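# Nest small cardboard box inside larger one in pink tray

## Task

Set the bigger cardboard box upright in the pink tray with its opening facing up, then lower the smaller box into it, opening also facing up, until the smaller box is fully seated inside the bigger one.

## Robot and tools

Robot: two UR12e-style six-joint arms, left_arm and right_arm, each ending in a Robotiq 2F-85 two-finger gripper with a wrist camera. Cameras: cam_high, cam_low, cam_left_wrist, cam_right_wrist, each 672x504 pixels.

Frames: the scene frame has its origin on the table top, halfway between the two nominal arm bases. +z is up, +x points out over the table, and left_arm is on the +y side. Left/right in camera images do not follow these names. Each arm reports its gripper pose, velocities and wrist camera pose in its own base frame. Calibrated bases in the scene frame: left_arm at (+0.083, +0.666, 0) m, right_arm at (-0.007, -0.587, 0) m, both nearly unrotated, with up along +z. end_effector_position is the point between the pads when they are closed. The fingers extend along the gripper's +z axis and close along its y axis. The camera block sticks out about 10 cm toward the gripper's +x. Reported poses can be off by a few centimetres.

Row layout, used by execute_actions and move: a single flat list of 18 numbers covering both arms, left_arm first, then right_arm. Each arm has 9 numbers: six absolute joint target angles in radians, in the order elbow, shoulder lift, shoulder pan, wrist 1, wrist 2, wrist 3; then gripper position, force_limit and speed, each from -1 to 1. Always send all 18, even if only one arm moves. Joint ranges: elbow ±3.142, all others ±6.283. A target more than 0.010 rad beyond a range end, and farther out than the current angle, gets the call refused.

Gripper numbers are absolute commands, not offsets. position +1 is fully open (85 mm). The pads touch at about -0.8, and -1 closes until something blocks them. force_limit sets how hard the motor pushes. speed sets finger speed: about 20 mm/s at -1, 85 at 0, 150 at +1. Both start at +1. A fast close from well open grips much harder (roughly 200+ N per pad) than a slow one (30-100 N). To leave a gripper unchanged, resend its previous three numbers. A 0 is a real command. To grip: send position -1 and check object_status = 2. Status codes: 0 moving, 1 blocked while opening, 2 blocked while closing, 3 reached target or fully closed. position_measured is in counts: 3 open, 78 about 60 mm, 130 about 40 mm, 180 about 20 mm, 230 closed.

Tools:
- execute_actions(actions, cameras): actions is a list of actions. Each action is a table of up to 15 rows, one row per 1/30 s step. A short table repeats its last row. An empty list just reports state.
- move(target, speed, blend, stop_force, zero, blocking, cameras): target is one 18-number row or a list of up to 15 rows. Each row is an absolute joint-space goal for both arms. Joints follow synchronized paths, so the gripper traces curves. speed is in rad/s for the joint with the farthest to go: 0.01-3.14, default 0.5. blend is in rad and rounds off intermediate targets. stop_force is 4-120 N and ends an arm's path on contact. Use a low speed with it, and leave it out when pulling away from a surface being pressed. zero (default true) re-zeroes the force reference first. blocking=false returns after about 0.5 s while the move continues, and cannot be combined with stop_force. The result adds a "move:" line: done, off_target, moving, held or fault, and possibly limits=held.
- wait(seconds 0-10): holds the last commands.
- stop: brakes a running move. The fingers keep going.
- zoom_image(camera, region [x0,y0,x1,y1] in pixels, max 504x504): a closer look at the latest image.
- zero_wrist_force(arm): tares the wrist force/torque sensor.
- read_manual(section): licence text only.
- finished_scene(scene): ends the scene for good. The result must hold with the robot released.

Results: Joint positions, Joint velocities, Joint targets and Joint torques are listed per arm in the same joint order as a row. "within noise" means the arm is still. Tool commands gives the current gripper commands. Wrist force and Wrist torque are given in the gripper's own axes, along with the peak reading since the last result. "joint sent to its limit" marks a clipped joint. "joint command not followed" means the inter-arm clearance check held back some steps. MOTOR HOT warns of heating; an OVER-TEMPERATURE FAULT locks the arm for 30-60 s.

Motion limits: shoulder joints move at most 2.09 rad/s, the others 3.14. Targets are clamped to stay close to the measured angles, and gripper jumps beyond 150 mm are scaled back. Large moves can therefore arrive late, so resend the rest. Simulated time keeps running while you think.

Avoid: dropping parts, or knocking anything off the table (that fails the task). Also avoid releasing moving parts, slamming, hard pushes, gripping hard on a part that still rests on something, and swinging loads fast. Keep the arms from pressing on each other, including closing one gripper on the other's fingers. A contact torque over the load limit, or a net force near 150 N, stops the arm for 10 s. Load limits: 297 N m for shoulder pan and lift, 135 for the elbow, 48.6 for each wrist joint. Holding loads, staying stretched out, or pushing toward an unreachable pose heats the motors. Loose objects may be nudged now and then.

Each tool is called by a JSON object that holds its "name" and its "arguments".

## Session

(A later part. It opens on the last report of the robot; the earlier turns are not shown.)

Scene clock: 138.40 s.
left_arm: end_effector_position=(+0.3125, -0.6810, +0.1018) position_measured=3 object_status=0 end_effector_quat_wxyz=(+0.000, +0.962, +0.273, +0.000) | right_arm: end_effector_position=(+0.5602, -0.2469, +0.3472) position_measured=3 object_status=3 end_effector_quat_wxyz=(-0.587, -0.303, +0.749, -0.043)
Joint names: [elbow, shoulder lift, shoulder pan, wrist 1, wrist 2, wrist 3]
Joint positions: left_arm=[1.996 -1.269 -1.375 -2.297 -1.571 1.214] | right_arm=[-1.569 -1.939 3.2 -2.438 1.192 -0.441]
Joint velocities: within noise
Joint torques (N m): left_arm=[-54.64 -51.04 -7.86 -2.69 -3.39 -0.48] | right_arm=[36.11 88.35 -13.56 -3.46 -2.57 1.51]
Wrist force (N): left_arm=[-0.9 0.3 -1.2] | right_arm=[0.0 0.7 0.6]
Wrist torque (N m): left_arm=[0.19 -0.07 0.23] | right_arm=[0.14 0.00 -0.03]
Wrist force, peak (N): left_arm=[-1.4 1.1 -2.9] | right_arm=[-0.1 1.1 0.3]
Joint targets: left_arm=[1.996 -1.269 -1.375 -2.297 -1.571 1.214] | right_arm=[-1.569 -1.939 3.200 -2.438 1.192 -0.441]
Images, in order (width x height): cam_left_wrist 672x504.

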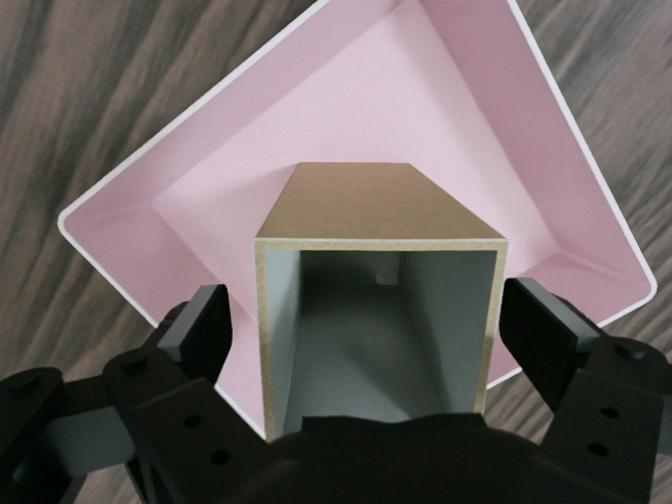

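{"name": "move", "arguments": {"target": [[1.9374, -1.3536, -1.3748, -2.1546, -1.5708, 1.2135, 1, -1, -1, -1.569, -1.939, 3.2, -2.438, 1.192, -0.441, 1, 1, 1], [1.8702, -1.4137, -1.3748, -2.0273, -1.5708, 1.2135, 1, -1, -1, -1.569, -1.939, 3.2, -2.438, 1.192, -0.441, 1, 1, 1], [1.9101, -1.4476, -1.1492, -2.0333, -1.5708, 2.8092, 1, -1, -1, -1.569, -1.939, 3.2, -2.438, 1.192, -0.441, 1, 1, 1]], "speed": [0.15, 0.25, 0.7], "blend": [0.03, 0.03, 0]}}

{"name": "zoom_image", "arguments": {"camera": "cam_left_wrist", "region": [200, 100, 520, 340]}}

{"name": "zoom_image", "arguments": {"camera": "cam_low", "region": [400, 90, 560, 210]}}

Scene clock: 153.00 s.
left_arm: end_effector_position=(+0.4481, -0.5734, +0.2498) position_measured=3 object_status=3 end_effector_quat_wxyz=(+0.000, +0.918, -0.397, +0.000) | right_arm: end_effector_position=(+0.5602, -0.2469, +0.3472) position_measured=3 object_status=3 end_effector_quat_wxyz=(-0.587, -0.303, +0.749, -0.043)
Joint names: [elbow, shoulder lift, shoulder pan, wrist 1, wrist 2, wrist 3]
Joint positions: left_arm=[1.91 -1.448 -1.149 -2.033 -1.571 2.809] | right_arm=[-1.569 -1.939 3.2 -2.438 1.192 -0.441]
Joint velocities: within noise
Joint torques (N m): left_arm=[-45.63 -46.37 -9.84 -7.54 2.84 1.67] | right_arm=[33.46 87.85 -11.87 -3.39 -2.39 1.37]
Wrist force (N): left_arm=[-1.1 0.7 -0.8] | right_arm=[0.0 0.7 0.4]
Wrist torque (N m): left_arm=[0.18 0.00 0.10] | right_arm=[0.15 -0.02 -0.03]
Wrist force, peak (N): left_arm=[-1.7 0.4 -3.2] | right_arm=[-0.1 1.1 0.5]
Joint targets: left_arm=[1.910 -1.448 -1.149 -2.033 -1.571 2.809] | right_arm=[-1.569 -1.939 3.200 -2.438 1.192 -0.441]
move: done

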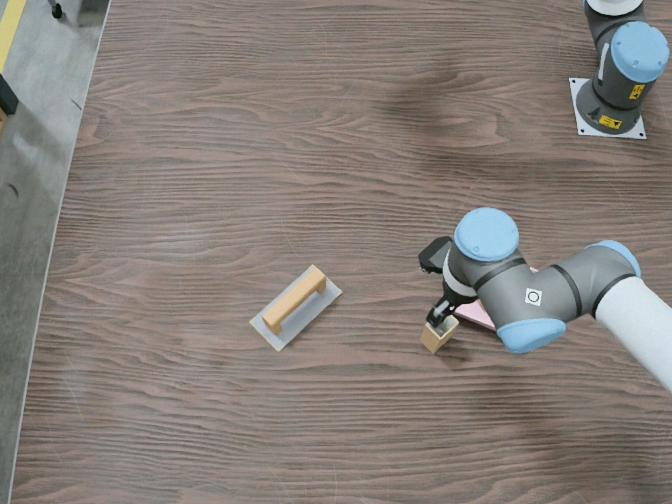

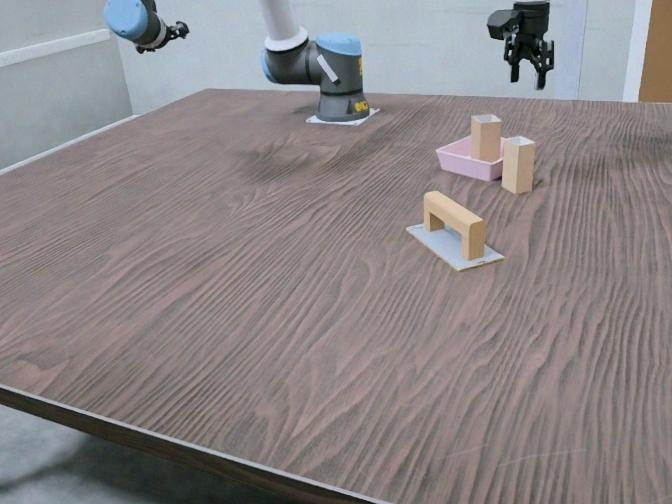

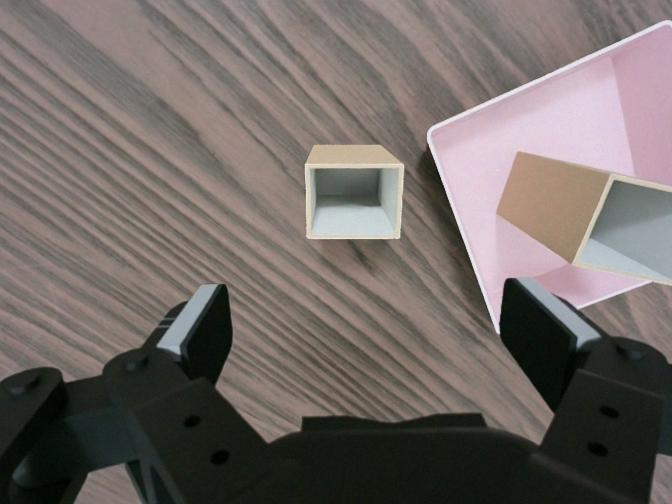

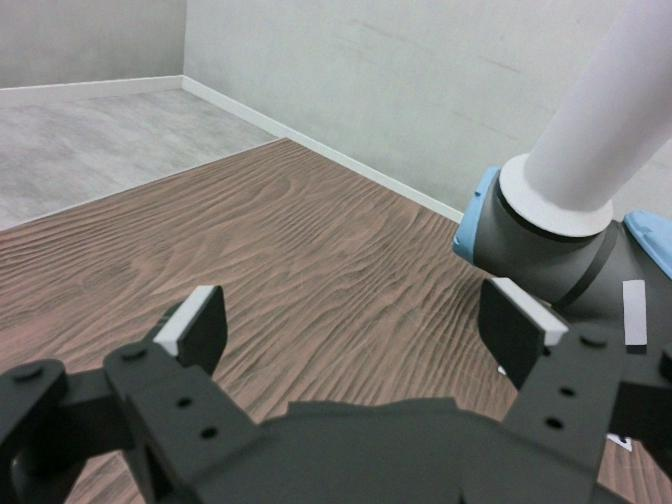

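Scaled by 1.575 from the camera's 672x504 image, which has a finer 960x720 frame.

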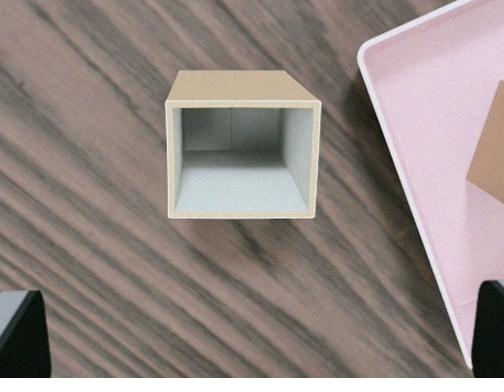

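Scaled by 3.150 from the camera's 672x504 image, which has a finer 960x720 frame.

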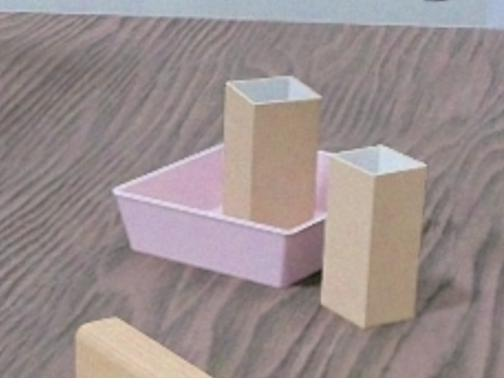

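{"name": "move", "arguments": {"target": [[1.9380, -1.4207, -1.1509, -2.0881, -1.5708, 1.2332, -0.8, -1, 0, -1.569, -1.939, 3.2, -2.438, 1.192, -0.441, 1, 1, 1]], "speed": 0.7}}

{"name": "zoom_image", "arguments": {"camera": "cam_left_wrist", "region": [200, 100, 520, 340]}}

Scene clock: 188.40 s.
left_arm: end_effector_position=(+0.4477, -0.5757, +0.2199) position_measured=229 object_status=3 end_effector_quat_wxyz=(+0.000, +0.929, +0.370, +0.000) | right_arm: end_effector_position=(+0.5602, -0.2469, +0.3472) position_measured=3 object_status=3 end_effector_quat_wxyz=(-0.587, -0.303, +0.749, -0.043)
Joint names: [elbow, shoulder lift, shoulder pan, wrist 1, wrist 2, wrist 3]
Joint positions: left_arm=[1.938 -1.421 -1.151 -2.088 -1.571 1.233] | right_arm=[-1.569 -1.939 3.2 -2.438 1.192 -0.441]
Joint velocities: within noise
Joint torques (N m): left_arm=[-42.02 -56.44 -9.36 -3.54 1.94 -1.56] | right_arm=[31.75 87.22 -12.24 -3.42 -2.52 1.34]
Wrist force (N): left_arm=[-0.7 0.5 -1.0] | right_arm=[0.1 0.4 0.4]
Wrist torque (N m): left_arm=[0.17 -0.06 0.17] | right_arm=[0.10 -0.04 -0.03]
Wrist force, peak (N): left_arm=[-1.3 0.9 -1.5] | right_arm=[-0.1 1.3 0.1]
Joint targets: left_arm=[1.938 -1.421 -1.151 -2.088 -1.571 1.233] | right_arm=[-1.569 -1.939 3.200 -2.438 1.192 -0.441]
move: done

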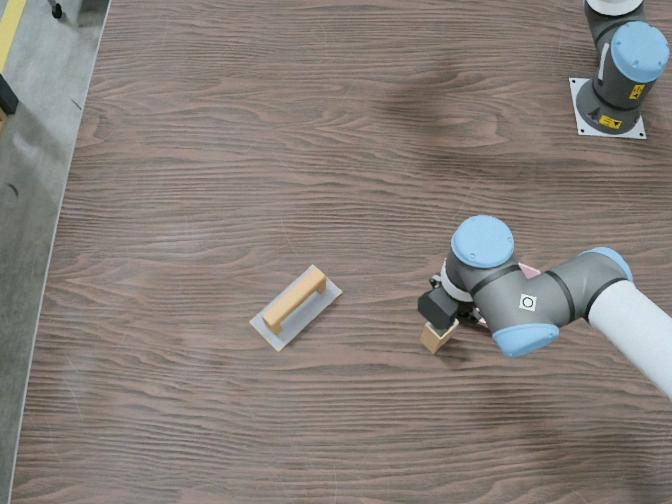

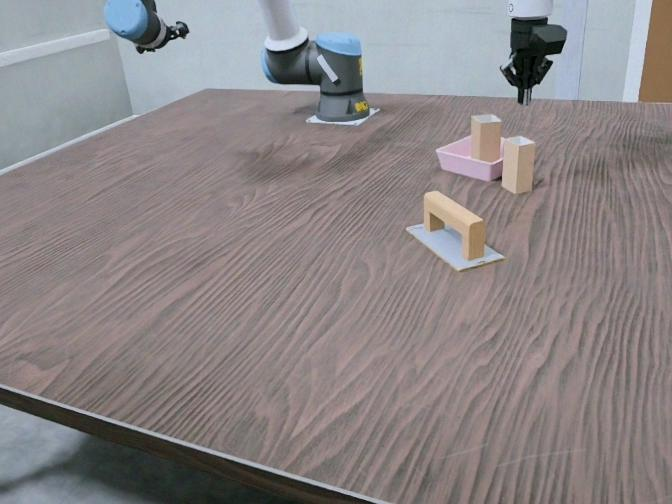

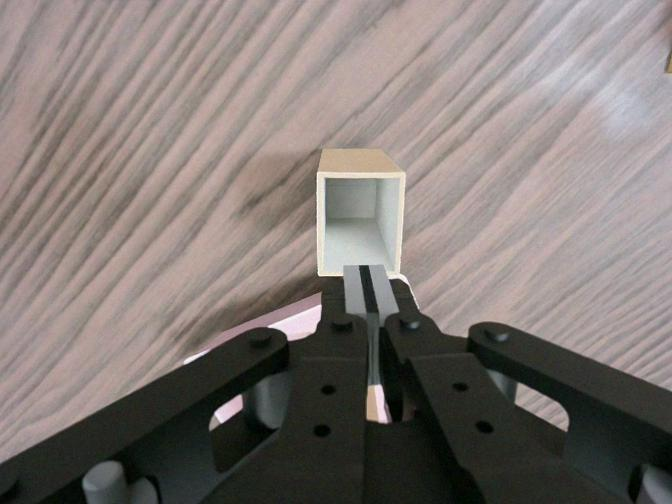

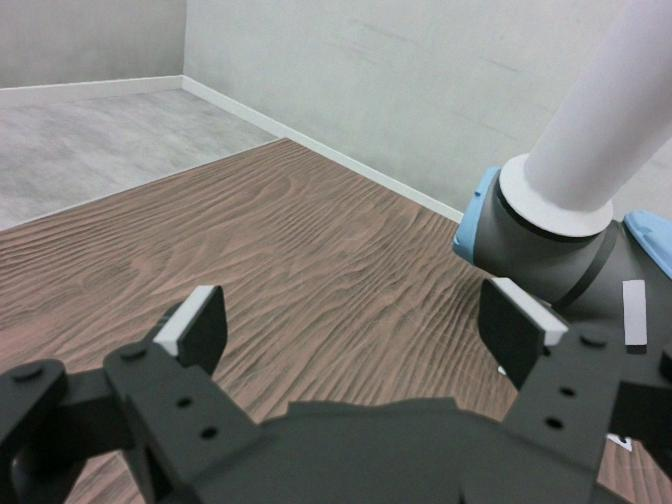

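Scaled by 1.575 from the camera's 672x504 image, which has a finer 960x720 frame.

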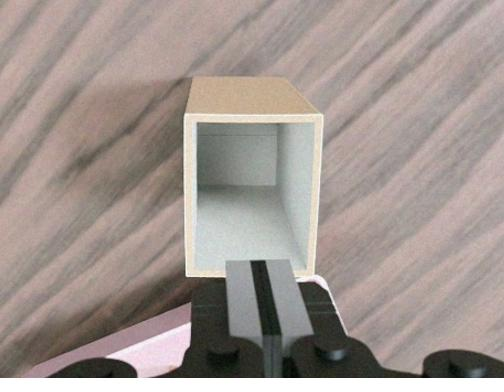

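{"name": "move", "arguments": {"target": [[2.0010, -1.3394, -1.1495, -2.2324, -1.5708, 1.2346, -0.8, -1, 0, -1.569, -1.939, 3.2, -2.438, 1.192, -0.441, 1, 1, 1]], "speed": 0.15, "cameras": ["cam_left_wrist"]}}

{"name": "zoom_image", "arguments": {"camera": "cam_left_wrist", "region": [260, 160, 480, 325]}}

Scene clock: 202.03 s.
left_arm: end_effector_position=(+0.4497, -0.5777, +0.1418) position_measured=229 object_status=3 end_effector_quat_wxyz=(+0.000, +0.929, +0.370, +0.000) | right_arm: end_effector_position=(+0.5602, -0.2469, +0.3472) position_measured=3 object_status=3 end_effector_quat_wxyz=(-0.587, -0.303, +0.749, -0.043)
Joint names: [elbow, shoulder lift, shoulder pan, wrist 1, wrist 2, wrist 3]
Joint positions: left_arm=[2.001 -1.339 -1.149 -2.233 -1.571 1.235] | right_arm=[-1.569 -1.939 3.2 -2.438 1.192 -0.441]
Joint velocities: within noise
Joint torques (N m): left_arm=[-56.4 -63 13.11 -1.92 1.5 1.82] | right_arm=[31.98 87.6 -12.97 -3.24 -2.26 1.46]
Wrist force (N): left_arm=[-0.4 1.2 -1.4] | right_arm=[-0.4 0.7 -0.2]
Wrist torque (N m): left_arm=[0.27 -0.11 0.18] | right_arm=[0.15 0.04 -0.03]
Wrist force, peak (N): left_arm=[-0.4 1.0 -3.4] | right_arm=[-0.5 1.0 0.1]
Joint targets: left_arm=[2.001 -1.339 -1.149 -2.232 -1.571 1.235] | right_arm=[-1.569 -1.939 3.200 -2.438 1.192 -0.441]
move: done
Images, in order (width x height): cam_left_wrist 672x504.

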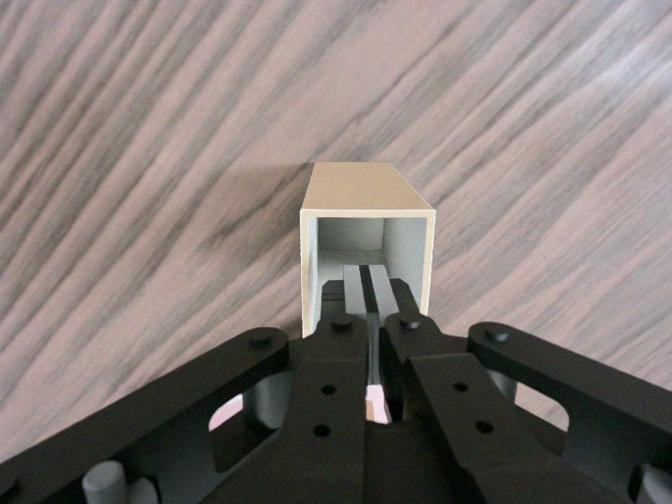

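Scaled by 2.291 from the camera's 672x504 image, which has a finer 960x720 frame.

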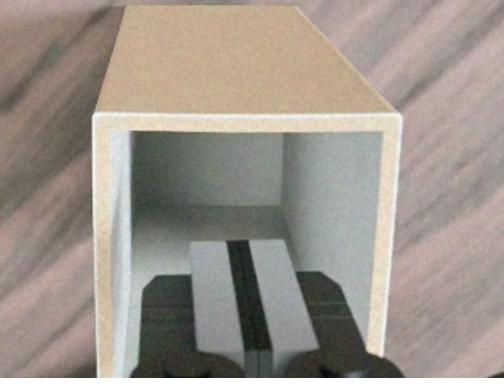

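{"name": "move", "arguments": {"target": [[2.0235, -1.3037, -1.1495, -2.2906, -1.5708, 1.2346, -0.8, -1, 0, -1.569, -1.939, 3.2, -2.438, 1.192, -0.441, 1, 1, 1]], "speed": 0.03, "stop_force": 4, "cameras": ["cam_left_wrist"]}}

{"name": "zoom_image", "arguments": {"camera": "cam_left_wrist", "region": [260, 160, 480, 325]}}

Scene clock: 210.53 s.
left_arm: end_effector_position=(+0.4498, -0.5778, +0.1109) position_measured=229 object_status=3 end_effector_quat_wxyz=(+0.000, +0.929, +0.370, +0.000) | right_arm: end_effector_position=(+0.5602, -0.2469, +0.3472) position_measured=3 object_status=3 end_effector_quat_wxyz=(-0.587, -0.303, +0.749, -0.043)
Joint names: [elbow, shoulder lift, shoulder pan, wrist 1, wrist 2, wrist 3]
Joint positions: left_arm=[2.024 -1.304 -1.149 -2.291 -1.571 1.235] | right_arm=[-1.569 -1.939 3.2 -2.438 1.192 -0.441]
Joint velocities: within noise
Joint torques (N m): left_arm=[-56.22 -65.58 -5.99 -2.01 1.28 -0.32] | right_arm=[31.56 88.61 -10.98 -3.57 -2.38 1.47]
Wrist force (N): left_arm=[-0.6 0.7 -0.7] | right_arm=[0.2 0.2 -0.1]
Wrist torque (N m): left_arm=[0.22 -0.09 0.22] | right_arm=[0.07 -0.05 -0.02]
Wrist force, peak (N): left_arm=[-0.6 1.1 -1.3] | right_arm=[0.2 0.9 0.8]
Joint targets: left_arm=[2.023 -1.304 -1.149 -2.291 -1.571 1.235] | right_arm=[-1.569 -1.939 3.200 -2.438 1.192 -0.441]
move: done
Images, in order (width x height): cam_left_wrist 672x504.

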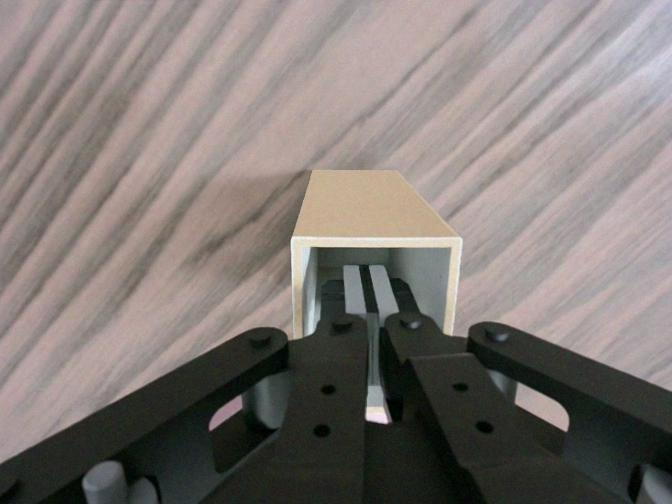

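Scaled by 2.291 from the camera's 672x504 image, which has a finer 960x720 frame.

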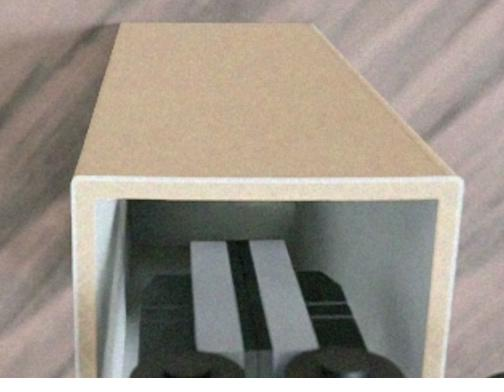

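{"name": "execute_actions", "arguments": {"actions": [[[2.0235, -1.3037, -1.1495, -2.2906, -1.5708, 1.2346, -0.2, -1, -1, -1.569, -1.939, 3.2, -2.438, 1.192, -0.441, 1, 1, 1]]], "cameras": ["cam_left_wrist", "cam_low"]}}

{"name": "zoom_image", "arguments": {"camera": "cam_left_wrist", "region": [260, 160, 480, 325]}}

Scene clock: 218.63 s.
left_arm: end_effector_position=(+0.4498, -0.5779, +0.1110) position_measured=198 object_status=0 end_effector_quat_wxyz=(+0.000, +0.929, +0.370, +0.000) | right_arm: end_effector_position=(+0.5602, -0.2469, +0.3472) position_measured=3 object_status=3 end_effector_quat_wxyz=(-0.587, -0.303, +0.749, -0.043)
Joint names: [elbow, shoulder lift, shoulder pan, wrist 1, wrist 2, wrist 3]
Joint positions: left_arm=[2.023 -1.304 -1.15 -2.291 -1.571 1.235] | right_arm=[-1.569 -1.939 3.2 -2.438 1.192 -0.441]
Joint velocities: within noise
Joint torques (N m): left_arm=[-52.34 -64.67 -6.17 -4.29 1.01 -0.08] | right_arm=[32.5 88.76 -10.38 -3.69 -2.45 1.43]
Wrist force (N): left_arm=[-0.5 0.7 -0.5] | right_arm=[0.0 0.5 -0.2]
Wrist torque (N m): left_arm=[0.21 -0.11 0.22] | right_arm=[0.11 0.00 -0.03]
Wrist force, peak (N): left_arm=[-1.0 1.0 -0.7] | right_arm=[-0.1 1.1 0.3]
Joint targets: left_arm=[2.023 -1.304 -1.149 -2.291 -1.571 1.235] | right_arm=[-1.569 -1.939 3.200 -2.438 1.192 -0.441]
Images, in order (width x height): cam_low 672x504, cam_left_wrist 672x504.

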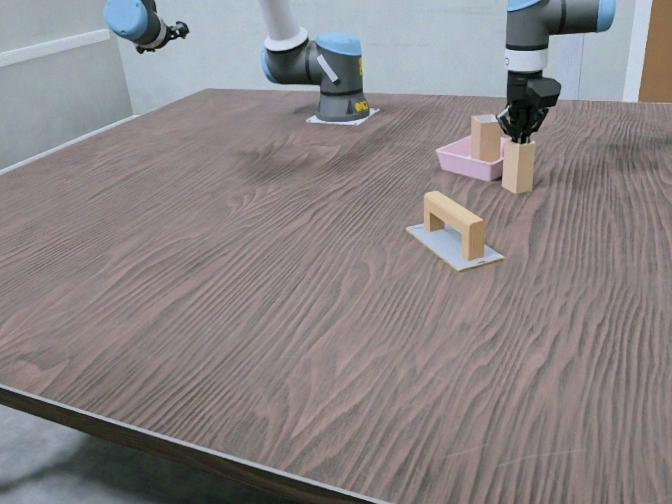

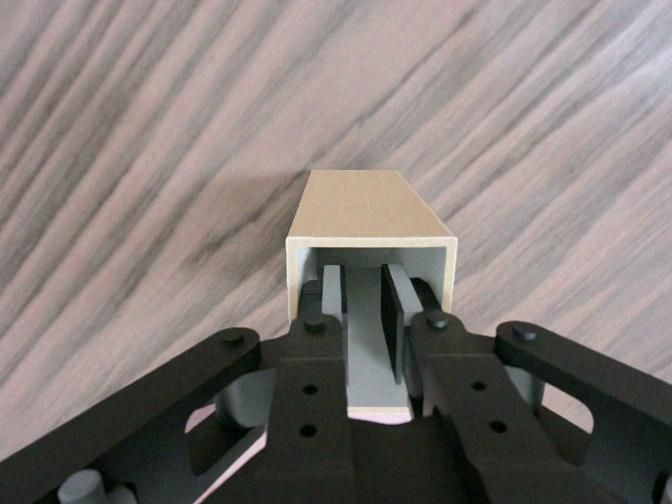

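Scaled by 2.291 from the camera's 672x504 image, which has a finer 960x720 frame.

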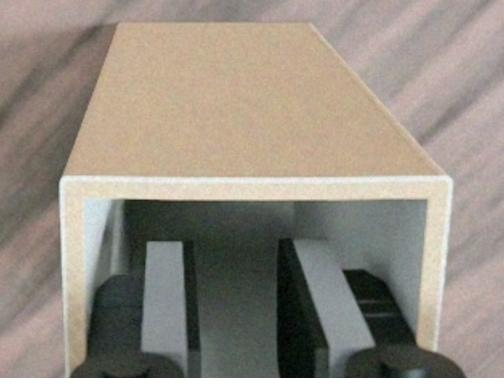

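{"name": "wait", "arguments": {"seconds": 0.3, "cameras": ["cam_left_wrist"]}}

{"name": "zoom_image", "arguments": {"camera": "cam_left_wrist", "region": [260, 160, 480, 325]}}

Scene clock: 220.63 s.
left_arm: end_effector_position=(+0.4498, -0.5779, +0.1110) position_measured=198 object_status=1 end_effector_quat_wxyz=(+0.000, +0.929, +0.370, +0.000) | right_arm: end_effector_position=(+0.5602, -0.2469, +0.3472) position_measured=3 object_status=3 end_effector_quat_wxyz=(-0.587, -0.303, +0.749, -0.043)
Joint names: [elbow, shoulder lift, shoulder pan, wrist 1, wrist 2, wrist 3]
Joint positions: left_arm=[2.023 -1.304 -1.15 -2.291 -1.571 1.235] | right_arm=[-1.569 -1.939 3.2 -2.438 1.192 -0.441]
Joint velocities: within noise
Joint torques (N m): left_arm=[-50.52 -64.34 -5.63 -5.41 0.89 -0.25] | right_arm=[32.99 87.66 -10.18 -3.41 -2.39 1.43]
Wrist force (N): left_arm=[-0.7 0.9 -0.4] | right_arm=[-0.4 0.8 0.1]
Wrist torque (N m): left_arm=[0.25 -0.09 0.22] | right_arm=[0.16 0.06 -0.02]
Wrist force, peak (N): left_arm=[-0.9 0.6 -0.8] | right_arm=[-0.1 1.0 -0.1]
Joint targets: left_arm=[2.023 -1.304 -1.149 -2.291 -1.571 1.235] | right_arm=[-1.569 -1.939 3.200 -2.438 1.192 -0.441]
Tool commands: left_gripper/position=-0.2 left_gripper/force_limit=-1.0 left_gripper/speed=-1.0 right_gripper/position=+1.0 right_gripper/force_limit=+1.0 right_gripper/speed=+1.0
wait: 0.30 s; at rest from the start
Images, in order (width x height): cam_left_wrist 672x504.

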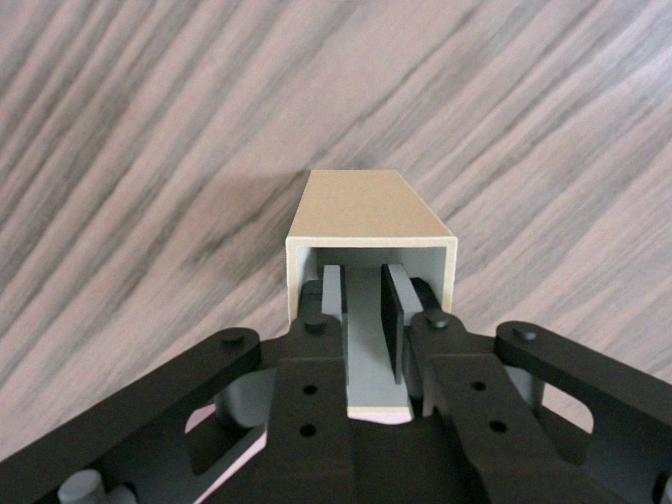

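Scaled by 2.291 from the camera's 672x504 image, which has a finer 960x720 frame.

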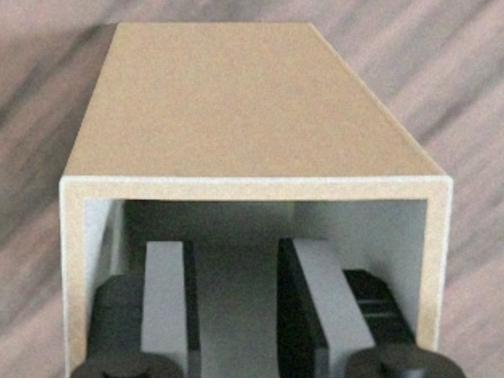

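{"name": "move", "arguments": {"target": [[2.0010, -1.3394, -1.1495, -2.2324, -1.5708, 1.2346, -0.2, -1, -1, -1.569, -1.939, 3.2, -2.438, 1.192, -0.441, 1, 1, 1], [1.8798, -1.4553, -1.1495, -1.9953, -1.5708, 1.2346, -0.2, -1, -1, -1.569, -1.939, 3.2, -2.438, 1.192, -0.441, 1, 1, 1]], "speed": [0.08, 0.2], "blend": [0.02, 0]}}

{"name": "zoom_image", "arguments": {"camera": "cam_left_wrist", "region": [260, 160, 480, 325]}}

Scene clock: 236.87 s.
left_arm: end_effector_position=(+0.4498, -0.5780, +0.2701) position_measured=198 object_status=1 end_effector_quat_wxyz=(+0.000, +0.929, +0.370, +0.000) | right_arm: end_effector_position=(+0.5602, -0.2469, +0.3472) position_measured=3 object_status=3 end_effector_quat_wxyz=(-0.587, -0.303, +0.749, -0.043)
Joint names: [elbow, shoulder lift, shoulder pan, wrist 1, wrist 2, wrist 3]
Joint positions: left_arm=[1.88 -1.455 -1.15 -1.995 -1.571 1.235] | right_arm=[-1.569 -1.939 3.2 -2.438 1.192 -0.441]
Joint velocities: within noise
Joint torques (N m): left_arm=[-34.43 -44.45 -6.97 -8.33 0.12 -0.27] | right_arm=[33.35 86.44 -9.77 -3.58 -2.15 1.28]
Wrist force (N): left_arm=[-0.6 0.2 -0.8] | right_arm=[0.3 0.3 0.5]
Wrist torque (N m): left_arm=[0.09 -0.05 0.18] | right_arm=[0.08 -0.06 -0.03]
Wrist force, peak (N): left_arm=[-0.3 0.2 -3.3] | right_arm=[0.0 1.0 -0.1]
Joint targets: left_arm=[1.880 -1.455 -1.149 -1.995 -1.571 1.235] | right_arm=[-1.569 -1.939 3.200 -2.438 1.192 -0.441]
move: done

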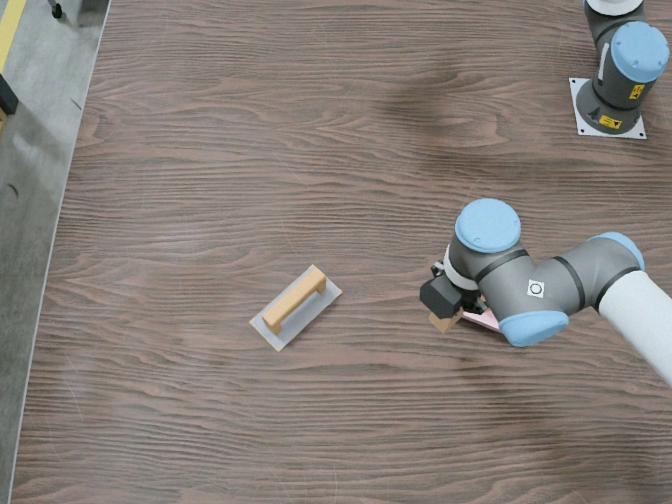

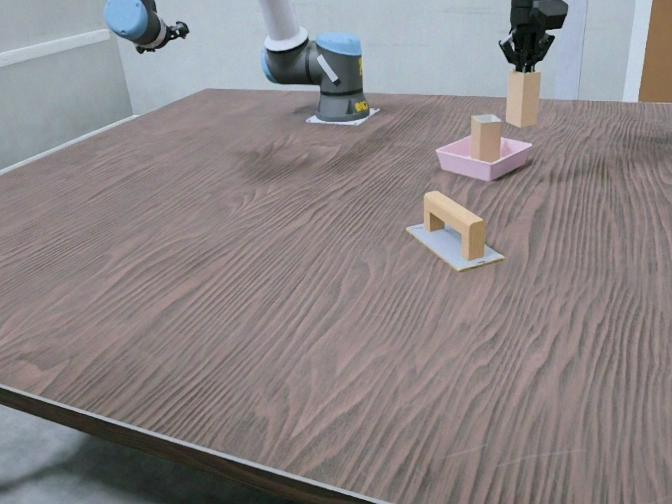

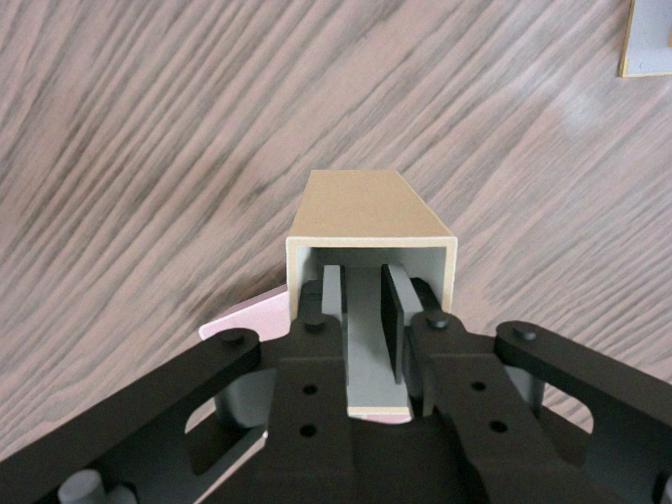

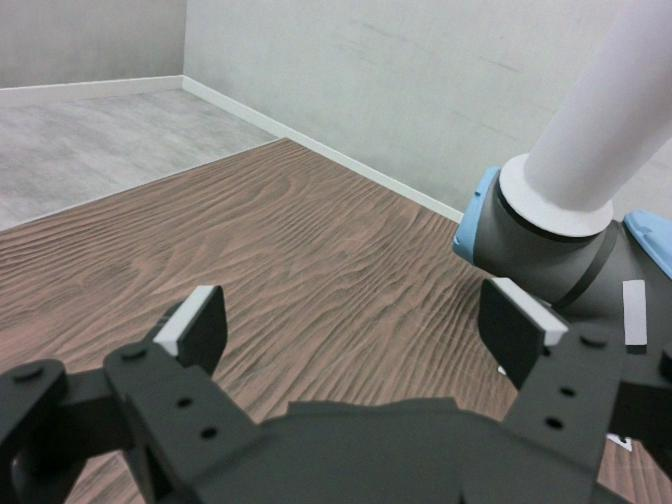

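Scaled by 2.291 from the camera's 672x504 image, which has a finer 960x720 frame.

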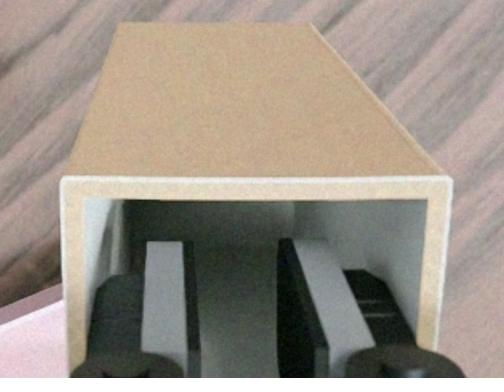

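{"name": "move", "arguments": {"target": [[1.8485, -1.4279, -1.3748, -1.9914, -1.5708, 1.2135, -0.2, -1, -1, -1.569, -1.939, 3.2, -2.438, 1.192, -0.441, 1, 1, 1]], "speed": 0.2}}

{"name": "zoom_image", "arguments": {"camera": "cam_high", "region": [430, 180, 610, 340]}}

{"name": "zoom_image", "arguments": {"camera": "cam_low", "region": [420, 60, 560, 190]}}

Scene clock: 252.53 s.
left_arm: end_effector_position=(+0.3128, -0.6811, +0.2700) position_measured=198 object_status=1 end_effector_quat_wxyz=(+0.000, +0.962, +0.273, +0.000) | right_arm: end_effector_position=(+0.5602, -0.2469, +0.3472) position_measured=3 object_status=3 end_effector_quat_wxyz=(-0.587, -0.303, +0.749, -0.043)
Joint names: [elbow, shoulder lift, shoulder pan, wrist 1, wrist 2, wrist 3]
Joint positions: left_arm=[1.848 -1.428 -1.375 -1.991 -1.571 1.213] | right_arm=[-1.569 -1.939 3.2 -2.438 1.192 -0.441]
Joint velocities: within noise
Joint torques (N m): left_arm=[-39.23 -62.75 2.31 -2.98 -0.05 1.28] | right_arm=[34.07 87.66 -11.42 -3.6 -2.38 1.19]
Wrist force (N): left_arm=[-0.6 0.2 -0.8] | right_arm=[-0.4 0.6 0.1]
Wrist torque (N m): left_arm=[0.11 -0.05 0.21] | right_arm=[0.12 0.05 -0.03]
Wrist force, peak (N): left_arm=[-3.7 0.4 -0.8] | right_arm=[-0.2 1.2 -0.3]
Joint targets: left_arm=[1.849 -1.428 -1.375 -1.991 -1.571 1.213] | right_arm=[-1.569 -1.939 3.200 -2.438 1.192 -0.441]
move: done

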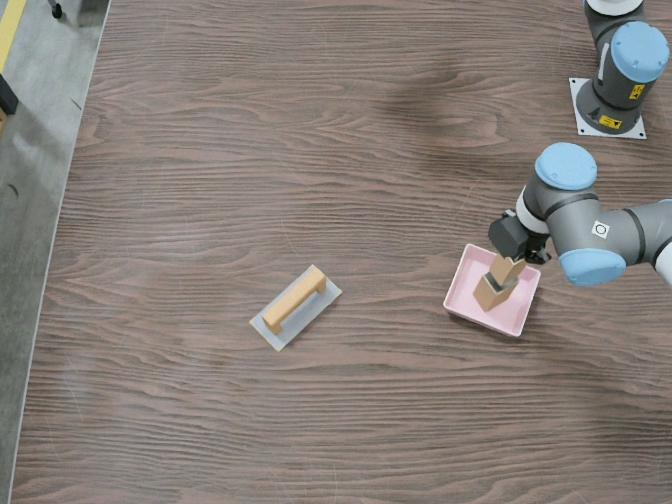

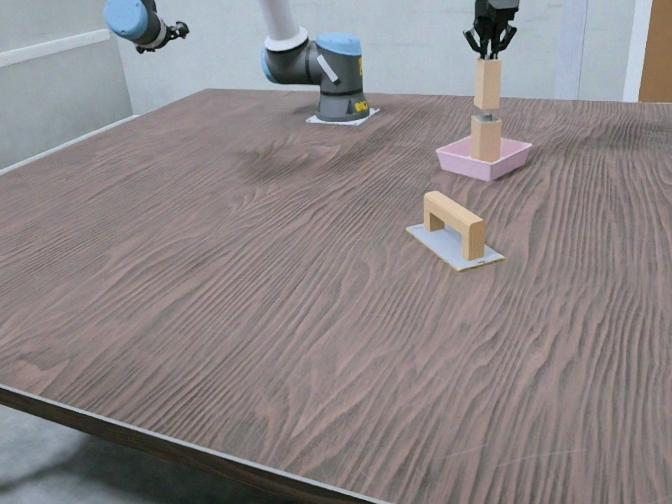

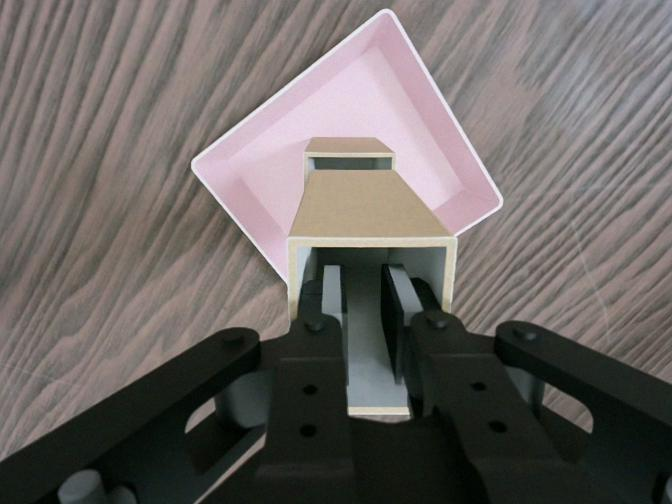

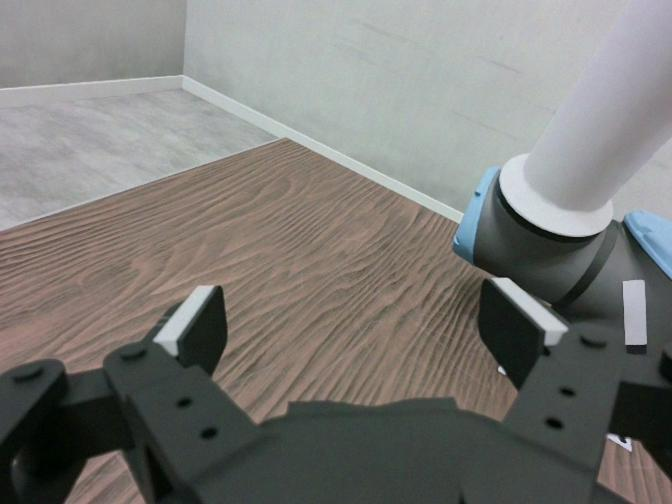

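Scaled by 2.800 from the camera's 672x504 image, which has a finer 960x720 frame.

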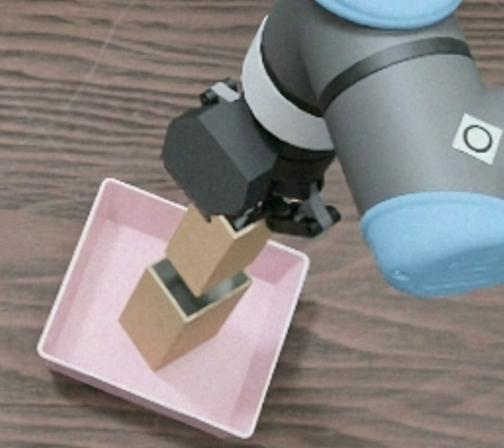

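Scaled by 3.600 from the camera's 672x504 image, which has a finer 960x720 frame.

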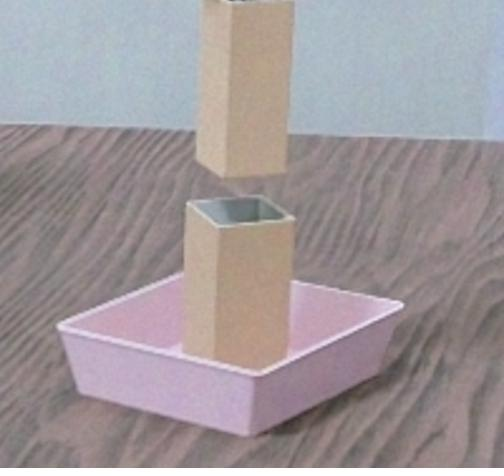

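{"name": "move", "arguments": {"target": [[1.8857, -1.4019, -1.3748, -2.0546, -1.5708, 1.2135, -0.2, -1, -1, -1.569, -1.939, 3.2, -2.438, 1.192, -0.441, 1, 1, 1], [1.9196, -1.3722, -1.3748, -2.1182, -1.5708, 1.2135, -0.2, -1, -1, -1.569, -1.939, 3.2, -2.438, 1.192, -0.441, 1, 1, 1]], "speed": [0.06, 0.04], "blend": [0.02, 0], "stop_force": 5}}

{"name": "zoom_image", "arguments": {"camera": "cam_low", "region": [420, 60, 560, 190]}}

Scene clock: 259.13 s.
left_arm: end_effector_position=(+0.3127, -0.6809, +0.2000) position_measured=198 object_status=1 end_effector_quat_wxyz=(+0.000, +0.962, +0.273, +0.000) | right_arm: end_effector_position=(+0.5602, -0.2469, +0.3472) position_measured=3 object_status=3 end_effector_quat_wxyz=(-0.587, -0.303, +0.749, -0.043)
Joint names: [elbow, shoulder lift, shoulder pan, wrist 1, wrist 2, wrist 3]
Joint positions: left_arm=[1.92 -1.372 -1.375 -2.118 -1.571 1.213] | right_arm=[-1.569 -1.939 3.2 -2.438 1.192 -0.441]
Joint velocities: within noise
Joint torques (N m): left_arm=[-61.21 -64.8 -7.46 -2.29 -0.81 1.82] | right_arm=[34.79 86.77 -9.2 -3.56 -1.98 1.27]
Wrist force (N): left_arm=[-1.0 0.4 -1.0] | right_arm=[0.0 0.2 0.4]
Wrist torque (N m): left_arm=[0.16 -0.01 0.22] | right_arm=[0.07 -0.02 -0.02]
Wrist force, peak (N): left_arm=[-0.8 0.8 -2.1] | right_arm=[-0.7 0.8 0.2]
Joint targets: left_arm=[1.920 -1.372 -1.375 -2.118 -1.571 1.213] | right_arm=[-1.569 -1.939 3.200 -2.438 1.192 -0.441]
move: done

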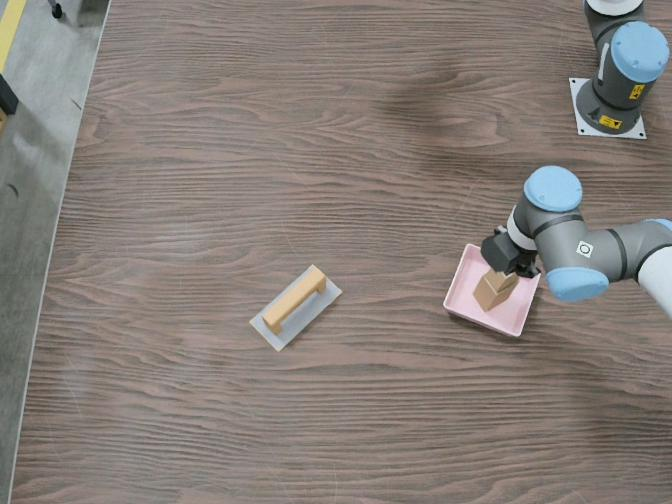

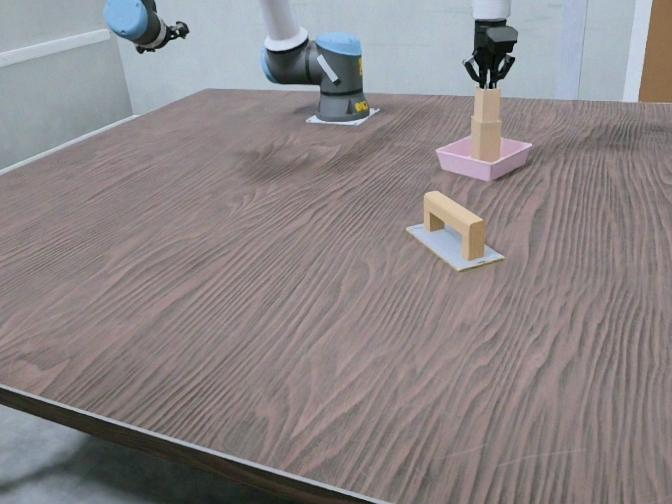

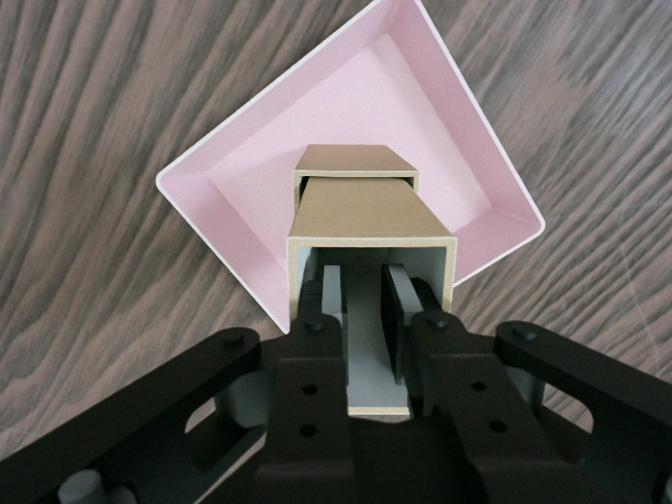

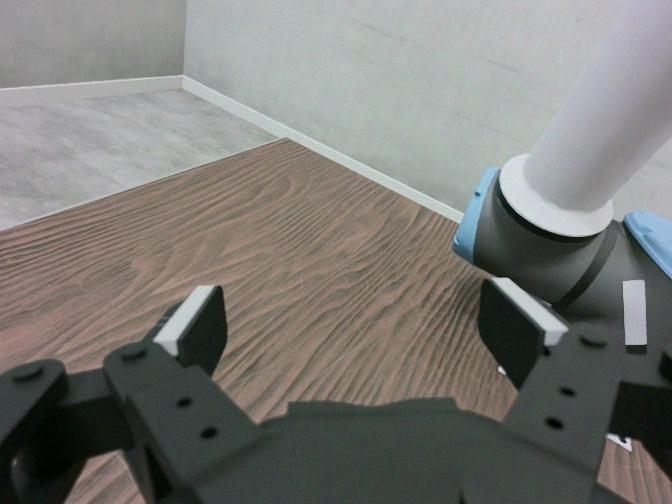

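Scaled by 3.600 from the camera's 672x504 image, which has a finer 960x720 frame.

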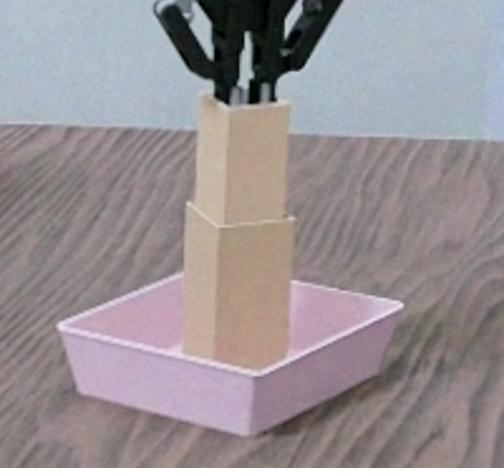

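{"name": "move", "arguments": {"target": [[1.9543, -1.3335, -1.3748, -2.1916, -1.5708, 1.2135, -0.2, -1, -1, -1.569, -1.939, 3.2, -2.438, 1.192, -0.441, 1, 1, 1], [1.9809, -1.2961, -1.3748, -2.2556, -1.5708, 1.2135, -0.2, -1, -1, -1.569, -1.939, 3.2, -2.438, 1.192, -0.441, 1, 1, 1], [1.9912, -1.2788, -1.3748, -2.2832, -1.5708, 1.2135, -0.2, -1, -1, -1.569, -1.939, 3.2, -2.438, 1.192, -0.441, 1, 1, 1]], "speed": [0.06, 0.06, 0.012], "blend": [0.02, 0.005, 0], "stop_force": 5}}

{"name": "zoom_image", "arguments": {"camera": "cam_low", "region": [420, 60, 560, 190]}}

{"name": "zoom_image", "arguments": {"camera": "cam_left_wrist", "region": [230, 160, 500, 420]}}

Scene clock: 266.20 s.
left_arm: end_effector_position=(+0.3127, -0.6809, +0.1156) position_measured=198 object_status=1 end_effector_quat_wxyz=(+0.000, +0.962, +0.273, +0.000) | right_arm: end_effector_position=(+0.5602, -0.2469, +0.3472) position_measured=3 object_status=3 end_effector_quat_wxyz=(-0.587, -0.303, +0.749, -0.043)
Joint names: [elbow, shoulder lift, shoulder pan, wrist 1, wrist 2, wrist 3]
Joint positions: left_arm=[1.987 -1.285 -1.375 -2.273 -1.571 1.213] | right_arm=[-1.569 -1.939 3.2 -2.438 1.192 -0.441]
Joint velocities: within noise
Joint torques (N m): left_arm=[-51.23 -62.56 -6.7 -1.13 -1.3 1.72] | right_arm=[34.76 86.57 -7.93 -3.6 -2.16 1.12]
Wrist force (N): left_arm=[-0.8 1.6 -7.3] | right_arm=[0.0 0.6 0.5]
Wrist torque (N m): left_arm=[0.21 -0.07 0.22] | right_arm=[0.12 0.01 -0.03]
Wrist force, peak (N): left_arm=[-0.4 2.0 -10.7] | right_arm=[0.4 1.1 0.1]
Joint targets: left_arm=[1.987 -1.285 -1.375 -2.273 -1.571 1.213] | right_arm=[-1.569 -1.939 3.200 -2.438 1.192 -0.441]
move: contact (left_arm); path passed 2 of 3 targets

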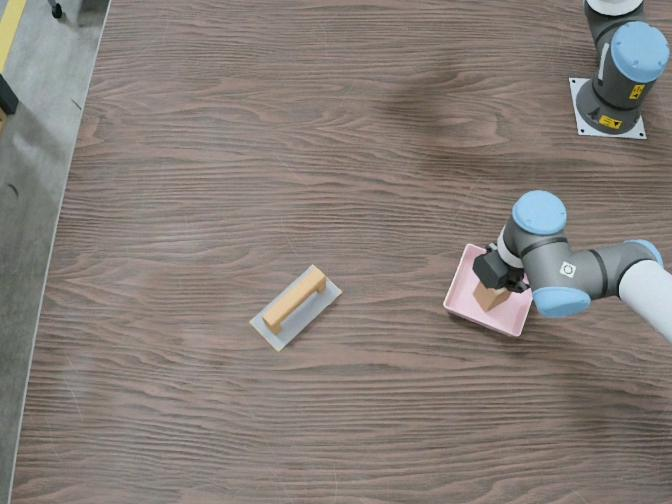

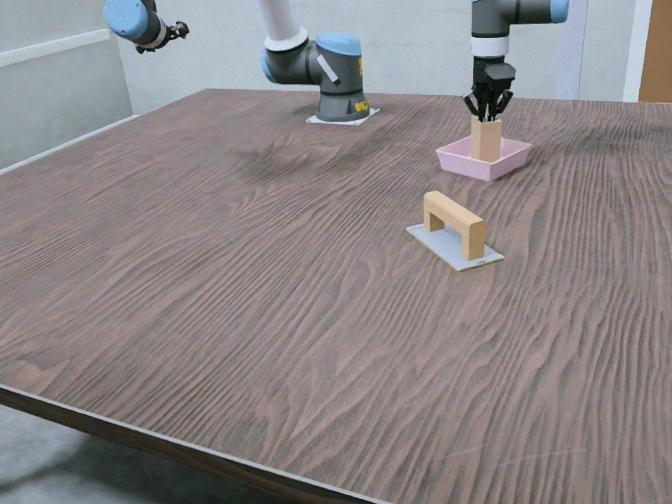

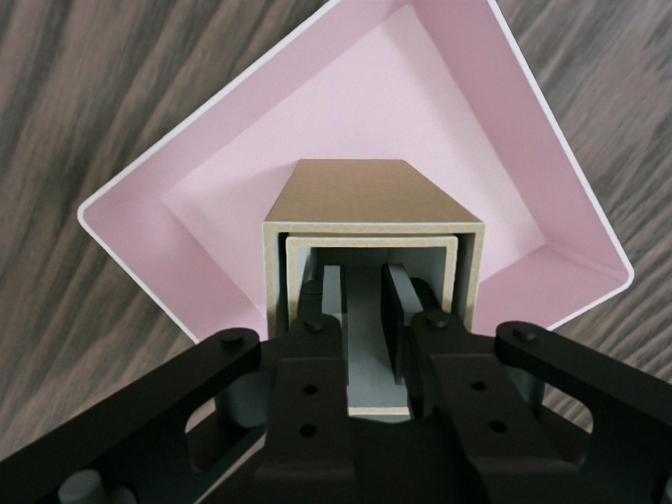

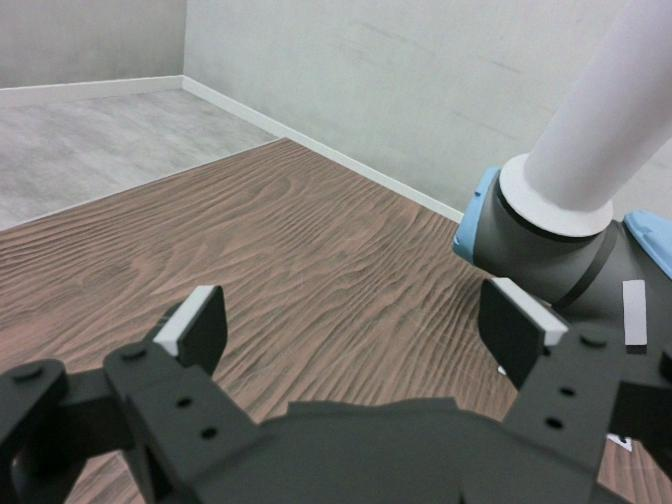

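Scaled by 3.600 from the camera's 672x504 image, which has a finer 960x720 frame.

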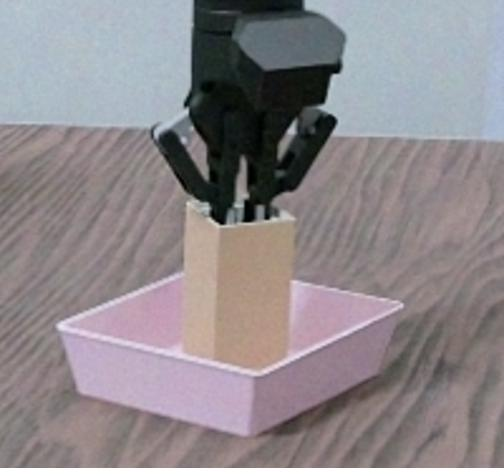

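Scaled by 1.867 from the camera's 672x504 image, which has a finer 960x720 frame.

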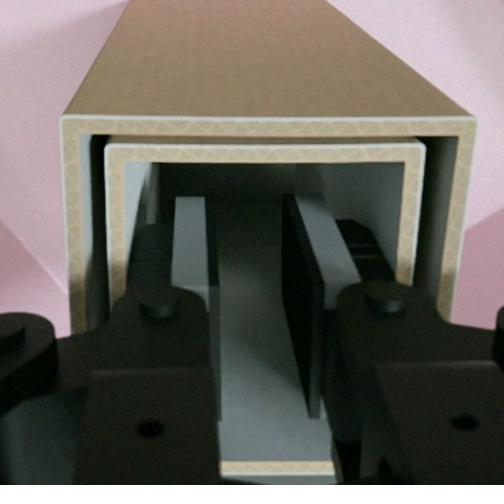

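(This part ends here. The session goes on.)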